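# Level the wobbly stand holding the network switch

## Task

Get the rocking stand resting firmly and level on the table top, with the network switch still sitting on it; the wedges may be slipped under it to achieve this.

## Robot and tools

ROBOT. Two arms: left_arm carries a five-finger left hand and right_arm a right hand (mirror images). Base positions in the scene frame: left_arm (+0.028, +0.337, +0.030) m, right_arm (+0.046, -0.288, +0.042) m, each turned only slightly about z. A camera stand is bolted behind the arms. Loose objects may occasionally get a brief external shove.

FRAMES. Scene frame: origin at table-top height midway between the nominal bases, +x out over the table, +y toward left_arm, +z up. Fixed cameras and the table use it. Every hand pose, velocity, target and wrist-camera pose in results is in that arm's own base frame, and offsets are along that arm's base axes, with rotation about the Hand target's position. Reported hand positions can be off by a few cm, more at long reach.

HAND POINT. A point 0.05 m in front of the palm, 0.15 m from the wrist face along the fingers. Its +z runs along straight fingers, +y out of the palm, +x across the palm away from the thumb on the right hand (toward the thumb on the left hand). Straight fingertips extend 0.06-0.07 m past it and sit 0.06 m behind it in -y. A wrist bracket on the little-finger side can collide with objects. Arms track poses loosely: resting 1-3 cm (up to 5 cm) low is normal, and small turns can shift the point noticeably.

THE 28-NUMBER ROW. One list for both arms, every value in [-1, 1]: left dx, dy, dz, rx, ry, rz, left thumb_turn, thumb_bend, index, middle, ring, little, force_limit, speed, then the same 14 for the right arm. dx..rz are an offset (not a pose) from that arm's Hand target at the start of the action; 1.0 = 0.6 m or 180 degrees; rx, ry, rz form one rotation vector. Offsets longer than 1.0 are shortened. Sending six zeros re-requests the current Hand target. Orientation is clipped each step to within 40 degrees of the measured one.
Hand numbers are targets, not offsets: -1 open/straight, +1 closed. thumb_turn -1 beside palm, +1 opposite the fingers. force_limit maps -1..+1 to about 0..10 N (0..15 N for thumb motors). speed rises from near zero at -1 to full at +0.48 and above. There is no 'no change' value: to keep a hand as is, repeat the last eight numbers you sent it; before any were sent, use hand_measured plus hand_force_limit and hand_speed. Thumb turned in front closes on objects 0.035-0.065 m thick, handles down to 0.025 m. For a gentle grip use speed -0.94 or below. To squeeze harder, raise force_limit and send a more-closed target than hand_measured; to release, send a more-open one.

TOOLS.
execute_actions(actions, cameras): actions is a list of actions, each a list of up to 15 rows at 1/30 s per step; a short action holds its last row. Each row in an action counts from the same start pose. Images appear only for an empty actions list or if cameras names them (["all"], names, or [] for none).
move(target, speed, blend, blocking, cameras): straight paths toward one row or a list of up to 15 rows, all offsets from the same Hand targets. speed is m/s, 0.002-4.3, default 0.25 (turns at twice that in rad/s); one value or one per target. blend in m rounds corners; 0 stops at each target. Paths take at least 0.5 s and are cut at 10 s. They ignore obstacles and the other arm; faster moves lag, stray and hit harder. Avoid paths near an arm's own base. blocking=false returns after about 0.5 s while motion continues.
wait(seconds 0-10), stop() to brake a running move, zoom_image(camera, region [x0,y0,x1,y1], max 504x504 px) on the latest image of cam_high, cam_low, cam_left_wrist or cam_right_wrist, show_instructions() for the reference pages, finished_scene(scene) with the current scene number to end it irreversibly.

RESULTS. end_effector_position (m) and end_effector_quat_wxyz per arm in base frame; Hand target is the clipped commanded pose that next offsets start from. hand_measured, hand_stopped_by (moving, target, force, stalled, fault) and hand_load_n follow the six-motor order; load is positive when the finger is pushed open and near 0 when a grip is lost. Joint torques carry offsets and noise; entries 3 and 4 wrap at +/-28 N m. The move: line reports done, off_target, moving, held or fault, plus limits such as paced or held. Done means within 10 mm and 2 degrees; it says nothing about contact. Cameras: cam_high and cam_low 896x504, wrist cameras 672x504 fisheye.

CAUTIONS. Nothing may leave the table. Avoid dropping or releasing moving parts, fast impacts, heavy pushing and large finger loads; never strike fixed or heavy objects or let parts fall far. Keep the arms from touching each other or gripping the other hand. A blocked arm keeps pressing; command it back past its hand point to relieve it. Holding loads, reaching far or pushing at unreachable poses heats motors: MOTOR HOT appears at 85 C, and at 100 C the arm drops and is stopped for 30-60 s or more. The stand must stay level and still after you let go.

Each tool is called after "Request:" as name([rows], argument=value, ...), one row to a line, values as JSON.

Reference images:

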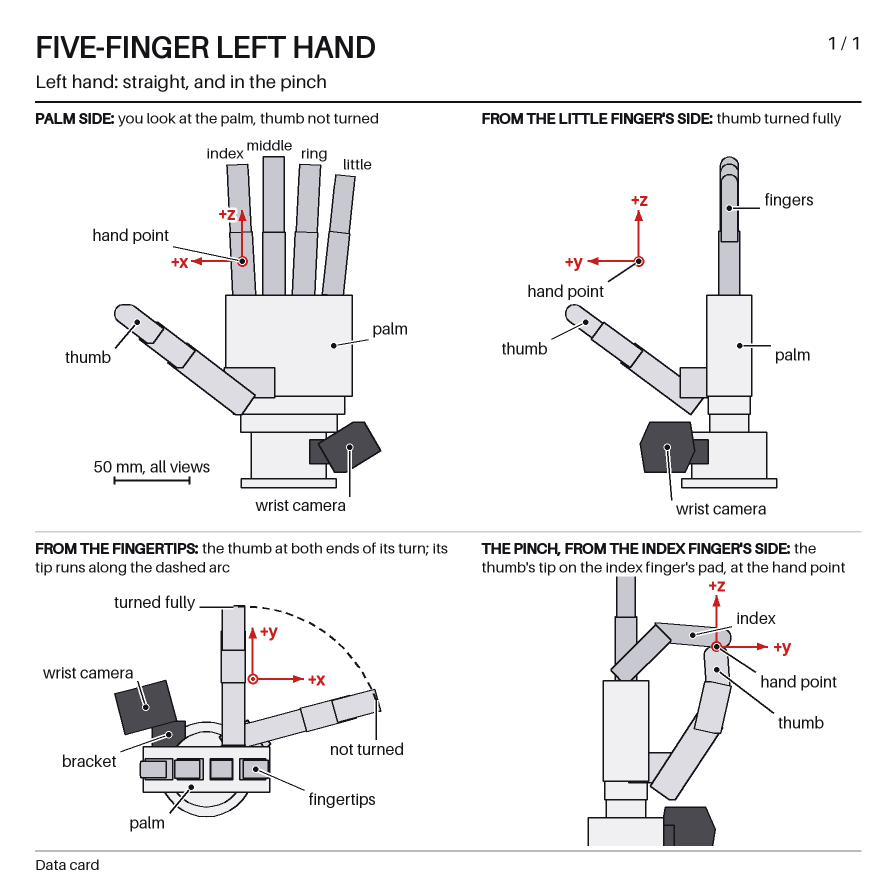

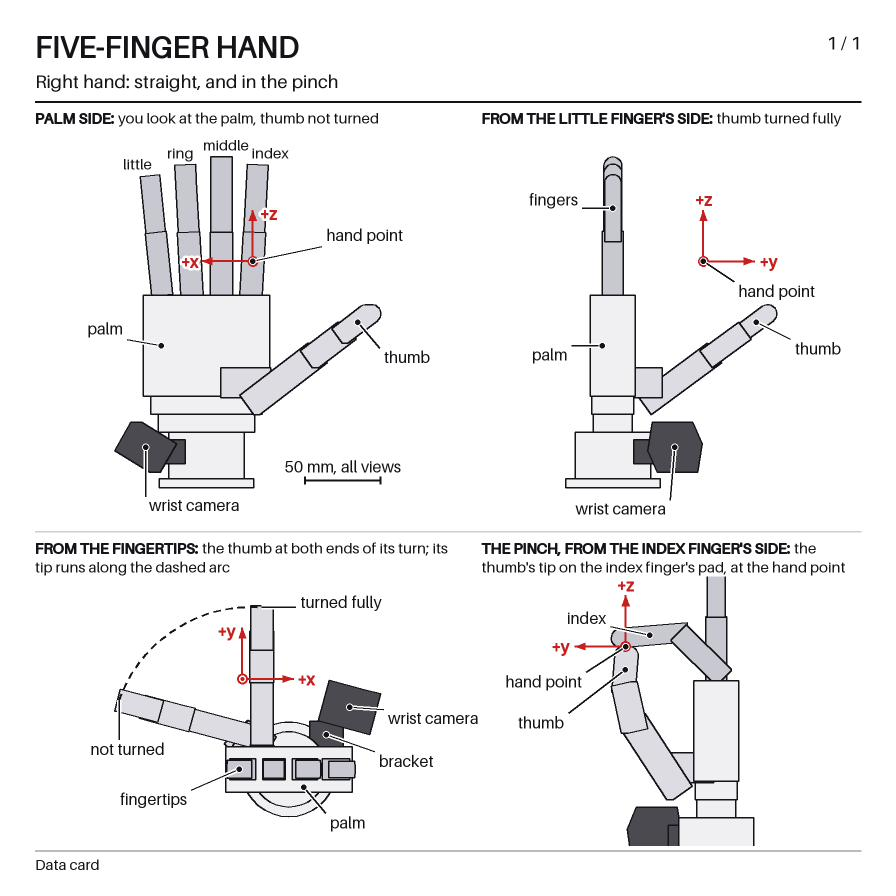

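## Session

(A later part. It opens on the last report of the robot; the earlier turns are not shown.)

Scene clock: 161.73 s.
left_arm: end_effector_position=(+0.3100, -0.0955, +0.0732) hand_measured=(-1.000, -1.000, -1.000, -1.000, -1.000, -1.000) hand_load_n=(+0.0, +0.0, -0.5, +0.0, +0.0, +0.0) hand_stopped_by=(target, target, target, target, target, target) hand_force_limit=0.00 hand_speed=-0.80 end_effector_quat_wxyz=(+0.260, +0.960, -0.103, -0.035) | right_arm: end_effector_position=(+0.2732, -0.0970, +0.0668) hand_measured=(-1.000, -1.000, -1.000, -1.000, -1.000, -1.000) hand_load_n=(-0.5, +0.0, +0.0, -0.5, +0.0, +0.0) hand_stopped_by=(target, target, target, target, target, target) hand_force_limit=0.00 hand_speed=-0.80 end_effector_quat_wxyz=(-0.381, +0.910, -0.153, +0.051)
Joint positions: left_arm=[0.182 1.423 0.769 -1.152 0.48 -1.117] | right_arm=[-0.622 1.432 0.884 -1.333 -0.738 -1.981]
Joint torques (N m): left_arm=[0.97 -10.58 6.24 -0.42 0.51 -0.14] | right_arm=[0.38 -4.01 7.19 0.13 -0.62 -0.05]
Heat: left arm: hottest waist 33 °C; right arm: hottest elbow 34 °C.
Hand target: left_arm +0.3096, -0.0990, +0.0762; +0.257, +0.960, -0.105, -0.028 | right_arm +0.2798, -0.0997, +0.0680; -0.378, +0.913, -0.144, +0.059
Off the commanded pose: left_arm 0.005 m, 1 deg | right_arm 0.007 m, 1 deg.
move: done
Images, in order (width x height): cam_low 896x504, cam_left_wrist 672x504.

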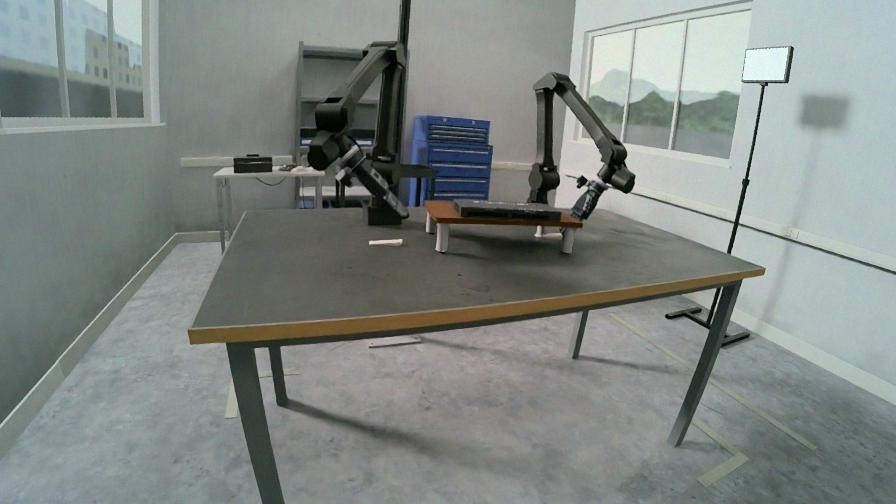

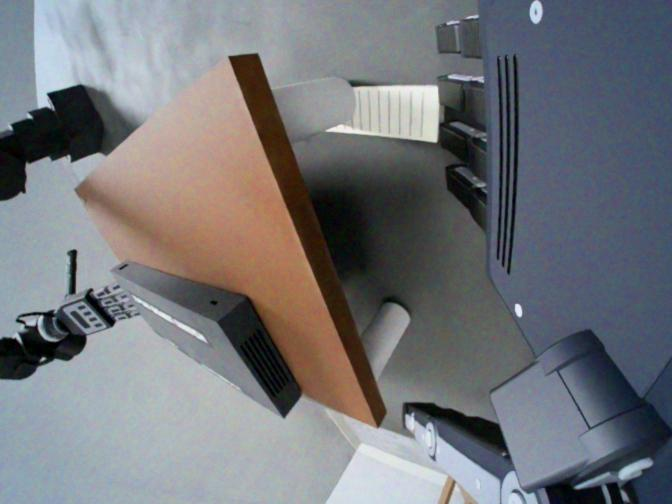

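Request:
move(target=[-0.0046,-0.016,0,0,0,0,-1,-1,-1,-1,-1,-1,0,-0.8,0,0,0,0,0,0,-1,-1,-1,-1,-1,-1,0,-0.8], speed=0.04, cameras=["cam_left_wrist","cam_low"])

Scene clock: 163.97 s.
left_arm: end_effector_position=(+0.3099, -0.1015, +0.0737) hand_measured=(-1.000, -1.000, -1.000, -1.000, -1.000, -1.000) hand_load_n=(+0.0, +0.0, +0.0, +0.0, +0.0, +0.0) hand_stopped_by=(target, target, target, target, target, target) hand_force_limit=0.00 hand_speed=-0.80 end_effector_quat_wxyz=(+0.256, +0.961, -0.102, -0.030) | right_arm: end_effector_position=(+0.2732, -0.0970, +0.0668) hand_measured=(-1.000, -1.000, -1.000, -1.000, -1.000, -1.000) hand_load_n=(-0.5, +0.0, +0.0, +0.0, +0.0, +0.0) hand_stopped_by=(target, target, target, target, target, target) hand_force_limit=0.00 hand_speed=-0.80 end_effector_quat_wxyz=(-0.381, +0.910, -0.153, +0.051)
Joint positions: left_arm=[0.162 1.407 0.759 -1.135 0.48 -1.146] | right_arm=[-0.622 1.432 0.884 -1.333 -0.738 -1.981]
Joint torques (N m): left_arm=[1.32 -10.75 6.11 -0.38 0.74 -0.18] | right_arm=[0.15 -4.01 7.09 0.16 -0.62 -0.06]
Heat: left arm: hottest waist 33 °C; right arm: hottest elbow 34 °C.
Hand target: left_arm +0.3068, -0.1086, +0.0762; +0.258, +0.960, -0.105, -0.028 | right_arm +0.2798, -0.0997, +0.0680; -0.378, +0.913, -0.144, +0.059
Off the commanded pose: left_arm 0.008 m, 0 deg | right_arm 0.007 m, 1 deg.
move: done
Images, in order (width x height): cam_low 896x504, cam_left_wrist 672x504.

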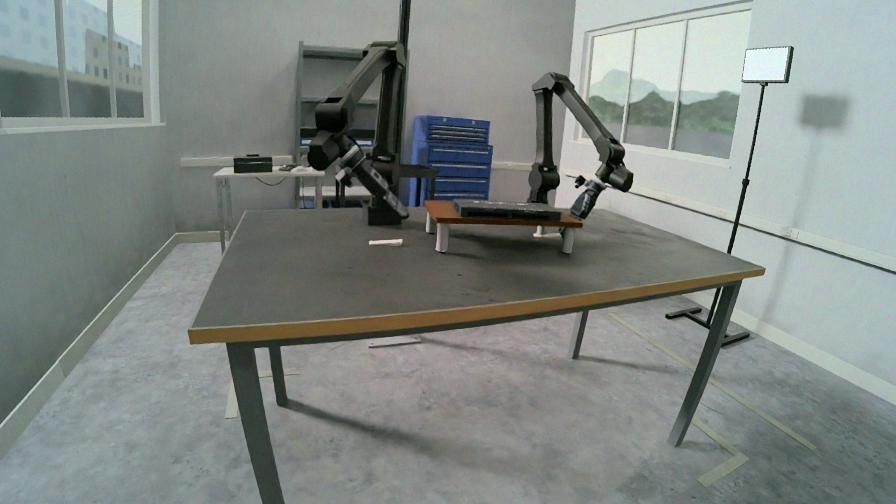

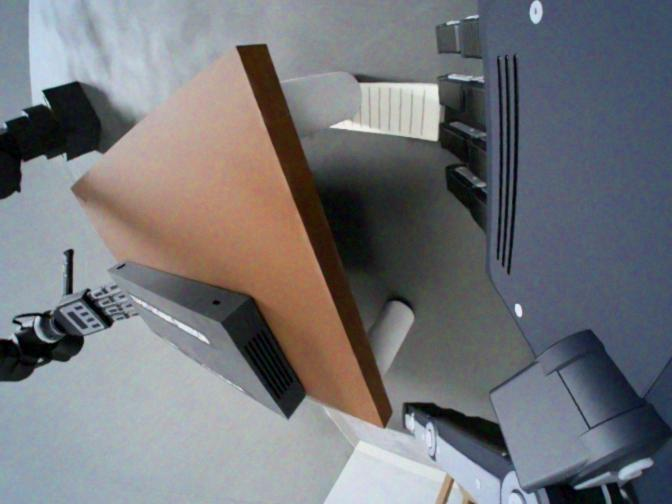

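Request:
zoom_image(camera="cam_left_wrist", region=[250, 40, 500, 220])

Request:
zoom_image(camera="cam_low", region=[520, 200, 600, 260])

Scaled by 2.016 from the camera's 672x504 image, which has a finer 960x720 frame.

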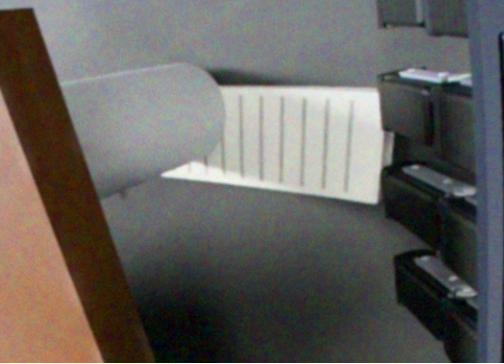

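Scaled by 6.300 from the camera's 896x504 image, which has a finer 1280x720 frame.

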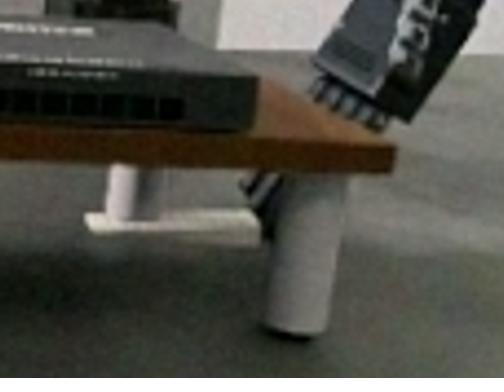

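Request:
move(target=[-0.0046,-0.016,0,0,0,0,-1,-1,-1,-1,-1,-1,0,-0.8,0,0,0,0,0,0,-1,-1,-1,-1,-1,-1,0,-0.8], speed=0.04, cameras=["cam_left_wrist","cam_low"])

Request:
zoom_image(camera="cam_left_wrist", region=[250, 40, 500, 220])

Request:
zoom_image(camera="cam_low", region=[520, 200, 600, 260])

Scene clock: 165.57 s.
left_arm: end_effector_position=(+0.3105, -0.1059, +0.0742) hand_measured=(-1.000, -1.000, -1.000, -1.000, -1.000, -1.000) hand_load_n=(+0.0, +0.0, +0.0, +0.0, +0.5, +0.0) hand_stopped_by=(target, target, target, target, target, target) hand_force_limit=0.00 hand_speed=-0.80 end_effector_quat_wxyz=(+0.249, +0.963, -0.100, -0.025) | right_arm: end_effector_position=(+0.2732, -0.0970, +0.0668) hand_measured=(-1.000, -1.000, -1.000, -1.000, -1.000, -1.000) hand_load_n=(+0.0, +0.0, +0.0, +0.0, +0.0, +0.0) hand_stopped_by=(target, target, target, target, target, target) hand_force_limit=0.00 hand_speed=-0.80 end_effector_quat_wxyz=(-0.381, +0.910, -0.153, +0.051)
Joint positions: left_arm=[0.142 1.39 0.751 -1.118 0.472 -1.176] | right_arm=[-0.622 1.432 0.884 -1.333 -0.738 -1.981]
Joint torques (N m): left_arm=[-0.67 -8.82 5.74 -0.7 1.18 -0.16] | right_arm=[0.5 -4.19 7.01 0.1 -0.62 -0.04]
Heat: left arm: hottest waist 33 °C; right arm: hottest elbow 34 °C.
Hand target: left_arm +0.3041, -0.1181, +0.0762; +0.257, +0.960, -0.105, -0.028 | right_arm +0.2798, -0.0997, +0.0680; -0.378, +0.913, -0.144, +0.059
Off the commanded pose: left_arm 0.014 m, 1 deg | right_arm 0.007 m, 1 deg.
move: off_target (left_arm)
Images, in order (width x height): cam_low 896x504, cam_left_wrist 672x504.

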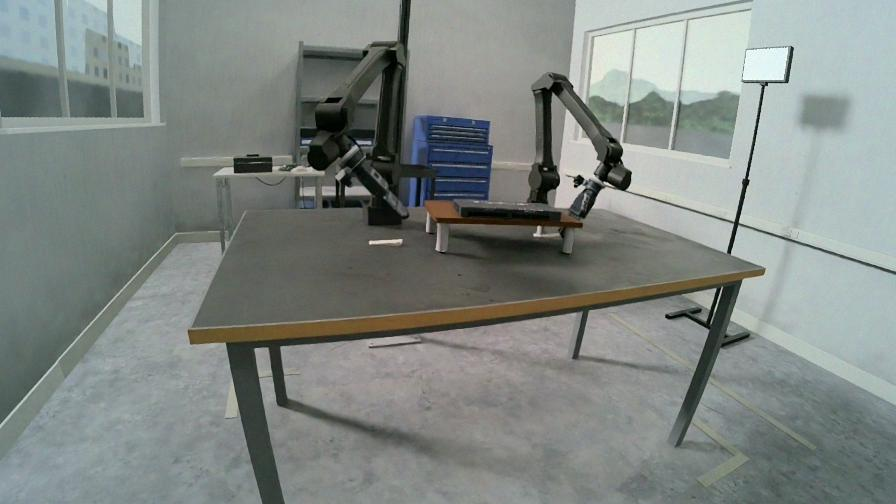

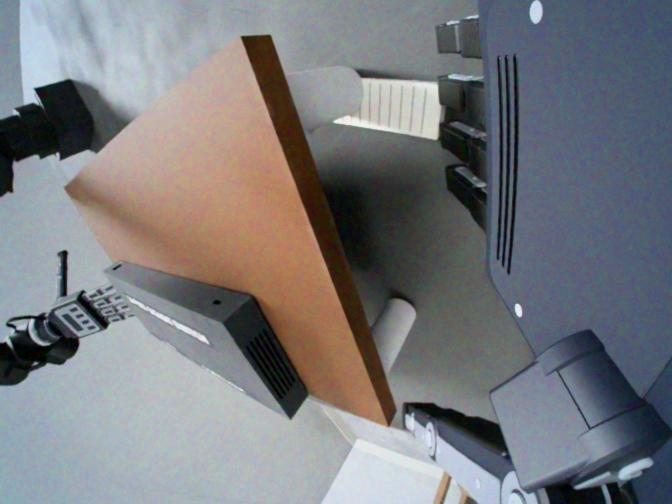

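Scaled by 2.016 from the camera's 672x504 image, which has a finer 960x720 frame.

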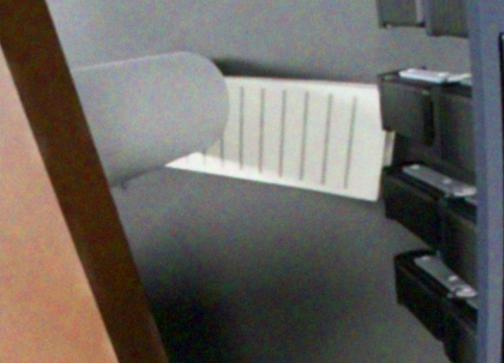

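Scaled by 6.300 from the camera's 896x504 image, which has a finer 1280x720 frame.

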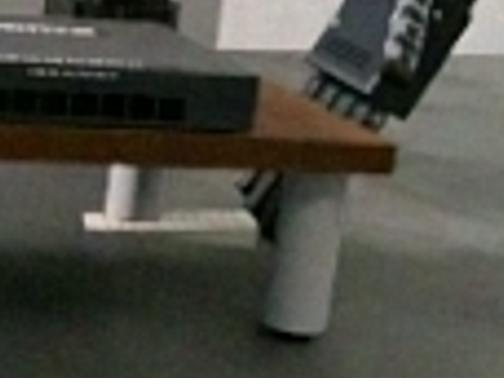

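Request:
move(target=[-0.0037,-0.0128,0,0,0,0,-1,-1,-1,-1,-1,-1,0,-0.8,0,0,0,0,0,0,-1,-1,-1,-1,-1,-1,0,-0.8], speed=0.04, cameras=["cam_left_wrist","cam_low"])

Request:
zoom_image(camera="cam_left_wrist", region=[250, 40, 500, 220])

Request:
zoom_image(camera="cam_low", region=[520, 200, 600, 260])

Request:
zoom_image(camera="cam_low", region=[415, 195, 495, 255])

Scene clock: 167.13 s.
left_arm: end_effector_position=(+0.3127, -0.1125, +0.0770) hand_measured=(-1.000, -1.000, -1.000, -1.000, -1.000, -1.000) hand_load_n=(+0.0, +0.0, +0.0, +0.5, +0.0, +0.0) hand_stopped_by=(target, target, target, target, target, target) hand_force_limit=0.00 hand_speed=-0.80 end_effector_quat_wxyz=(+0.247, +0.964, -0.099, -0.019) | right_arm: end_effector_position=(+0.2732, -0.0970, +0.0668) hand_measured=(-1.000, -1.000, -1.000, -1.000, -1.000, -1.000) hand_load_n=(+0.0, +0.0, +0.0, +0.0, +0.0, +0.0) hand_stopped_by=(target, target, target, target, target, target) hand_force_limit=0.00 hand_speed=-0.80 end_effector_quat_wxyz=(-0.381, +0.910, -0.153, +0.051)
Joint positions: left_arm=[0.121 1.374 0.747 -1.103 0.477 -1.207] | right_arm=[-0.622 1.432 0.884 -1.333 -0.738 -1.981]
Joint torques (N m): left_arm=[0.03 -9.76 5.39 -0.69 1.19 -0.08] | right_arm=[0.21 -3.66 7.02 0.18 -0.62 -0.06]
Heat: left arm: hottest waist 33 °C; right arm: hottest elbow 34 °C.
Hand target: left_arm +0.3018, -0.1259, +0.0761; +0.257, +0.960, -0.105, -0.028 | right_arm +0.2798, -0.0997, +0.0680; -0.378, +0.913, -0.144, +0.059
Off the commanded pose: left_arm 0.017 m, 2 deg | right_arm 0.007 m, 1 deg.
move: off_target (left_arm)
Images, in order (width x height): cam_low 896x504, cam_left_wrist 672x504.

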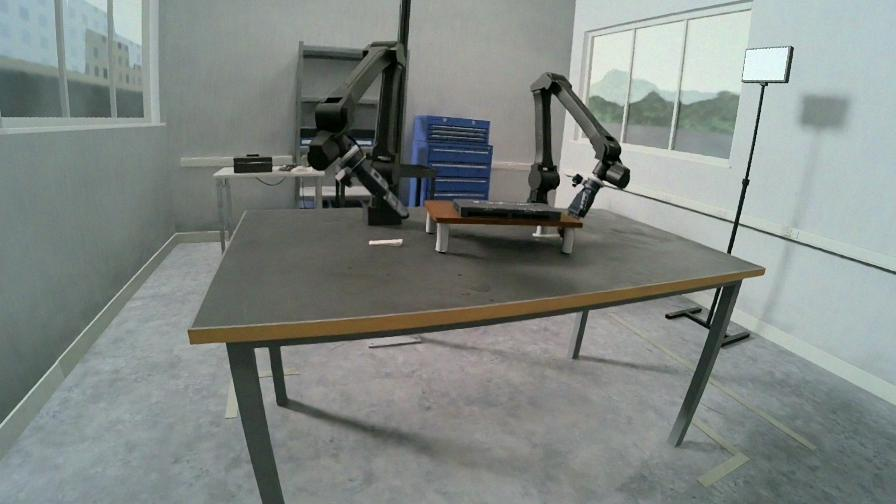

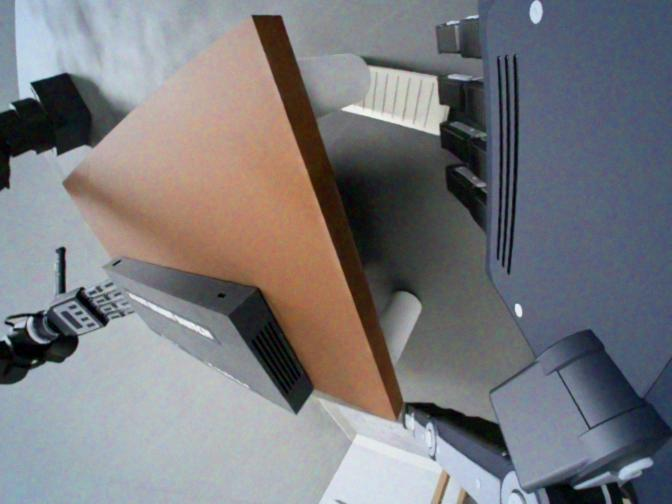

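Scaled by 2.016 from the camera's 672x504 image, which has a finer 960x720 frame.

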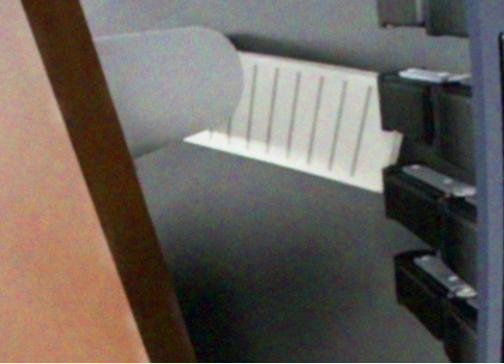

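Scaled by 6.300 from the camera's 896x504 image, which has a finer 1280x720 frame.

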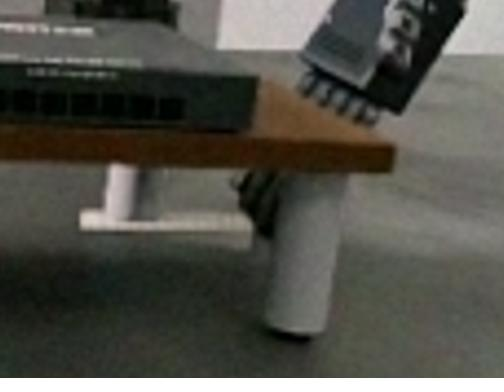

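Scaled by 6.300 from the camera's 896x504 image, which has a finer 1280x720 frame.

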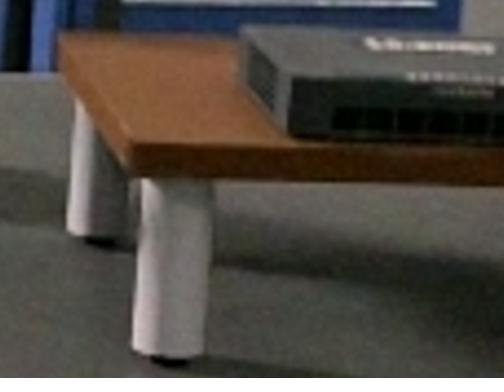

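Request:
move(target=[0.0088,-0.008,-0.004,0,0,0,-1,-1,-1,-1,-1,-1,0,-0.8,0,0,0,0,0,0,-1,-1,-1,-1,-1,-1,0,-0.8], speed=0.04, cameras=["cam_left_wrist","cam_low"])

Request:
zoom_image(camera="cam_left_wrist", region=[250, 40, 500, 220])

Request:
zoom_image(camera="cam_low", region=[520, 200, 600, 260])

Request:
zoom_image(camera="cam_low", region=[415, 195, 495, 255])

Scene clock: 169.30 s.
left_arm: end_effector_position=(+0.3151, -0.1179, +0.0775) hand_measured=(-1.000, -1.000, -1.000, -1.000, -1.000, -1.000) hand_load_n=(+0.0, +0.0, +0.0, +0.0, +0.0, +0.5) hand_stopped_by=(target, target, target, target, target, target) hand_force_limit=0.00 hand_speed=-0.80 end_effector_quat_wxyz=(+0.249, +0.963, -0.098, -0.016) | right_arm: end_effector_position=(+0.2732, -0.0970, +0.0668) hand_measured=(-1.000, -1.000, -1.000, -1.000, -1.000, -1.000) hand_load_n=(-0.5, +0.0, +0.0, +0.0, +0.5, +0.0) hand_stopped_by=(target, target, target, target, target, target) hand_force_limit=0.00 hand_speed=-0.80 end_effector_quat_wxyz=(-0.381, +0.910, -0.153, +0.051)
Joint positions: left_arm=[0.105 1.374 0.747 -1.09 0.484 -1.227] | right_arm=[-0.622 1.432 0.884 -1.333 -0.738 -1.981]
Joint torques (N m): left_arm=[-0.67 -7.53 6.13 -0.58 1.02 -0.13] | right_arm=[0.44 -3.78 7.09 0.28 -0.64 -0.05]
Heat: left arm: hottest waist 33 °C; right arm: hottest elbow 34 °C.
Hand target: left_arm +0.3071, -0.1307, +0.0737; +0.257, +0.960, -0.105, -0.028 | right_arm +0.2798, -0.0997, +0.0680; -0.378, +0.913, -0.144, +0.059
Off the commanded pose: left_arm 0.016 m, 2 deg | right_arm 0.007 m, 1 deg.
move: off_target (left_arm)
Images, in order (width x height): cam_low 896x504, cam_left_wrist 672x504.

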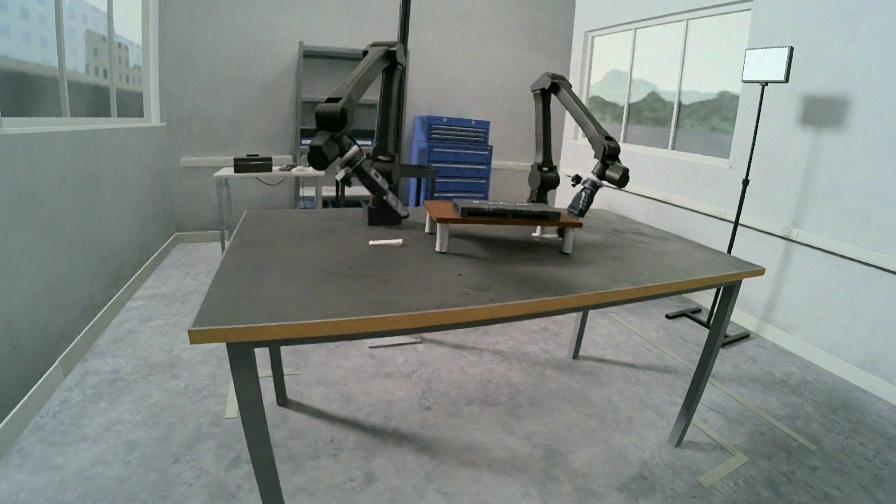

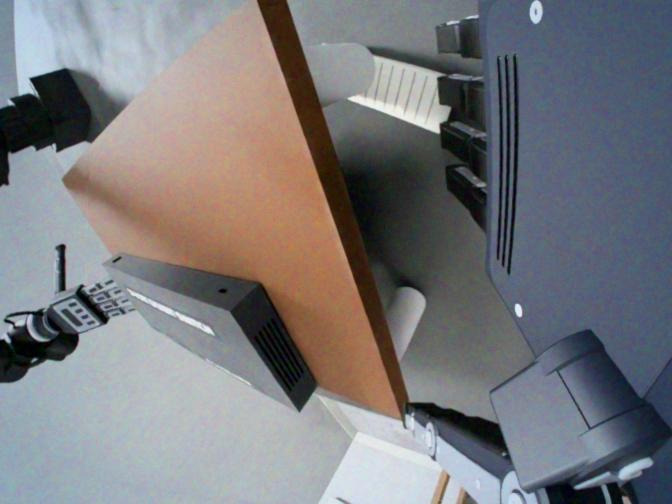

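Scaled by 2.016 from the camera's 672x504 image, which has a finer 960x720 frame.

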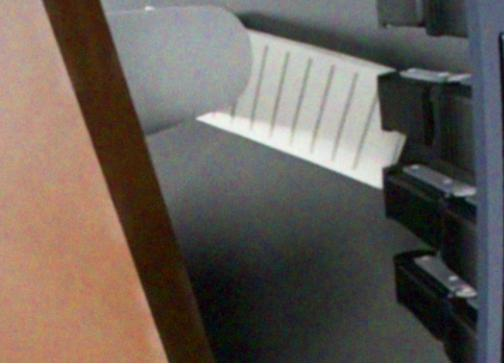

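Scaled by 6.300 from the camera's 896x504 image, which has a finer 1280x720 frame.

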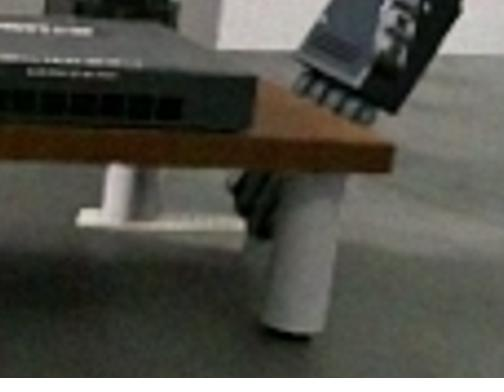

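Scaled by 6.300 from the camera's 896x504 image, which has a finer 1280x720 frame.

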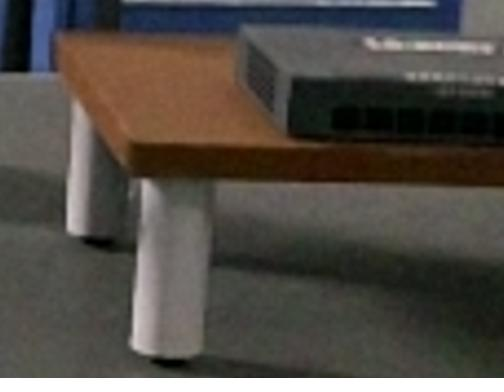

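Request:
move([
  [0.03,0.06,0.0,0,0,0,-1,-1,-1,-1,-1,-1,0,-0.8,0,0,0,0,0,0,-1,-1,-1,-1,-1,-1,0,-0.8],
  [0.05,0.16,0.02,0,0,0,-1,-1,-1,-1,-1,-1,0,-0.8,0,0,0,0,0,0,-1,-1,-1,-1,-1,-1,0,-0.8],
], speed=[0.05,0.12], blend=[0.01,0], cameras=["cam_left_wrist","cam_low","cam_high"])

Request:
zoom_image(camera="cam_low", region=[520, 200, 600, 260])

Request:
zoom_image(camera="cam_low", region=[415, 195, 495, 255])

Request:
zoom_image(camera="cam_left_wrist", region=[200, 20, 450, 200])

Scene clock: 172.40 s.
left_arm: end_effector_position=(+0.3248, -0.0403, +0.0811) hand_measured=(-1.000, -1.000, -1.000, -1.000, -1.000, -1.000) hand_load_n=(+0.0, +0.0, +0.0, +0.0, +0.0, +0.0) hand_stopped_by=(target, target, target, target, target, target) hand_force_limit=0.00 hand_speed=-0.80 end_effector_quat_wxyz=(+0.260, +0.960, -0.099, -0.034) | right_arm: end_effector_position=(+0.2732, -0.0970, +0.0668) hand_measured=(-1.000, -1.000, -1.000, -1.000, -1.000, -1.000) hand_load_n=(-0.5, +0.0, +0.0, +0.0, +0.0, +0.0) hand_stopped_by=(target, target, target, target, target, target) hand_force_limit=0.00 hand_speed=-0.80 end_effector_quat_wxyz=(-0.381, +0.910, -0.153, +0.051)
Joint positions: left_arm=[0.332 1.491 0.864 -1.247 0.441 -0.964] | right_arm=[-0.622 1.432 0.884 -1.333 -0.738 -1.981]
Joint torques (N m): left_arm=[2.49 -8.23 10.33 -1.4 0.36 0.06] | right_arm=[-0.21 -4.07 7.04 0.06 -0.63 -0.06]
Heat: left arm: hottest waist 33 °C; right arm: hottest elbow 34 °C.
Hand target: left_arm +0.3371, -0.0346, +0.0857; +0.258, +0.960, -0.105, -0.028 | right_arm +0.2798, -0.0997, +0.0680; -0.378, +0.913, -0.144, +0.059
Off the commanded pose: left_arm 0.014 m, 1 deg | right_arm 0.007 m, 1 deg.
move: off_target (left_arm)
Images, in order (width x height): cam_high 896x504, cam_low 896x504, cam_left_wrist 672x504.

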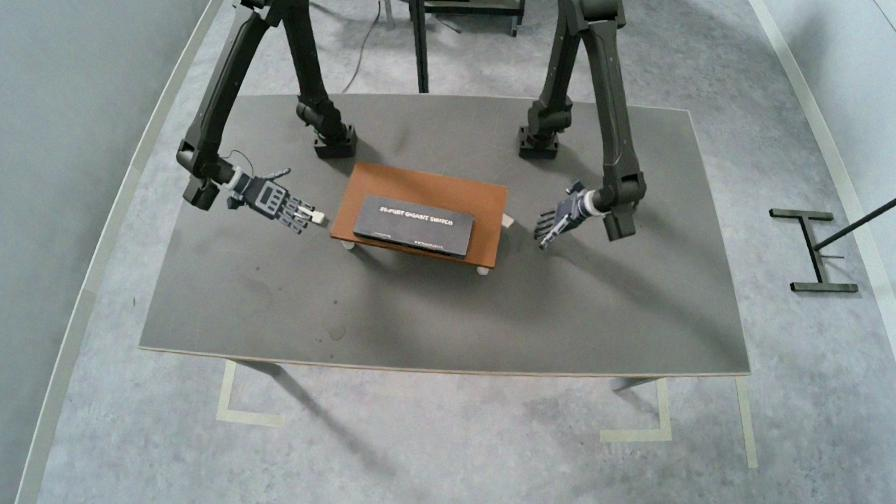

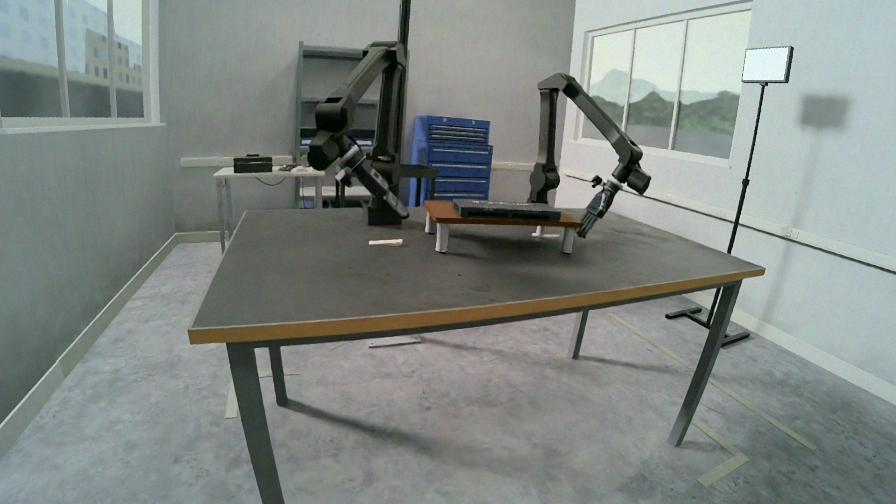

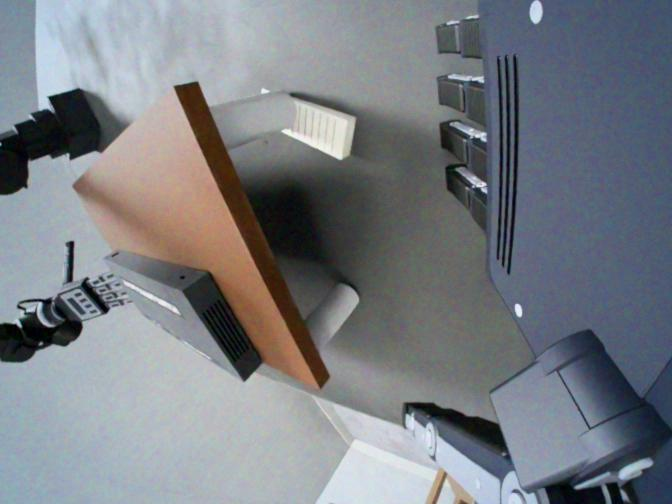

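Scaled by 6.300 from the camera's 896x504 image, which has a finer 1280x720 frame.

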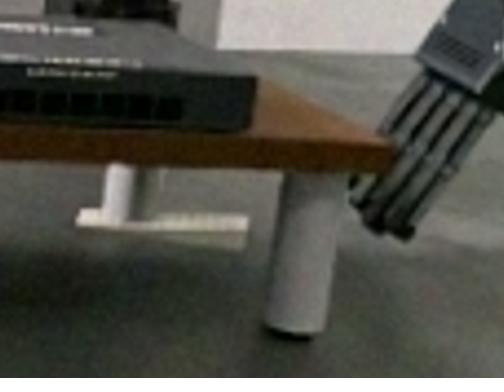

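Scaled by 6.300 from the camera's 896x504 image, which has a finer 1280x720 frame.

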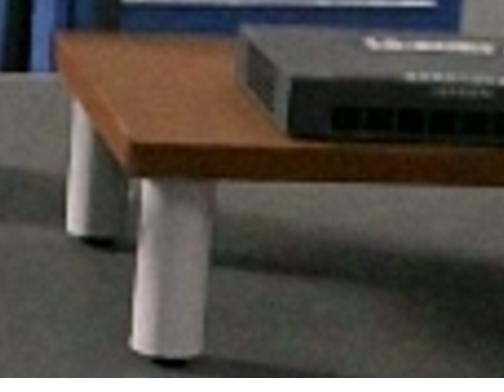

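Scaled by 2.016 from the camera's 672x504 image, which has a finer 960x720 frame.

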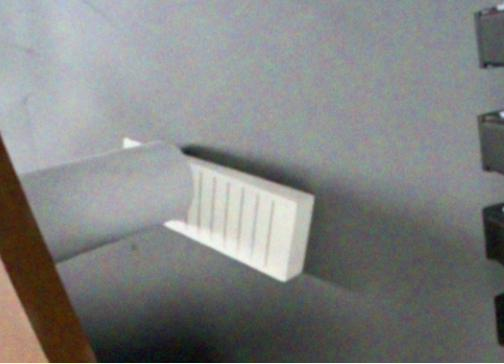

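Request:
finished_scene(scene=2)

The scene is finished: the task was done.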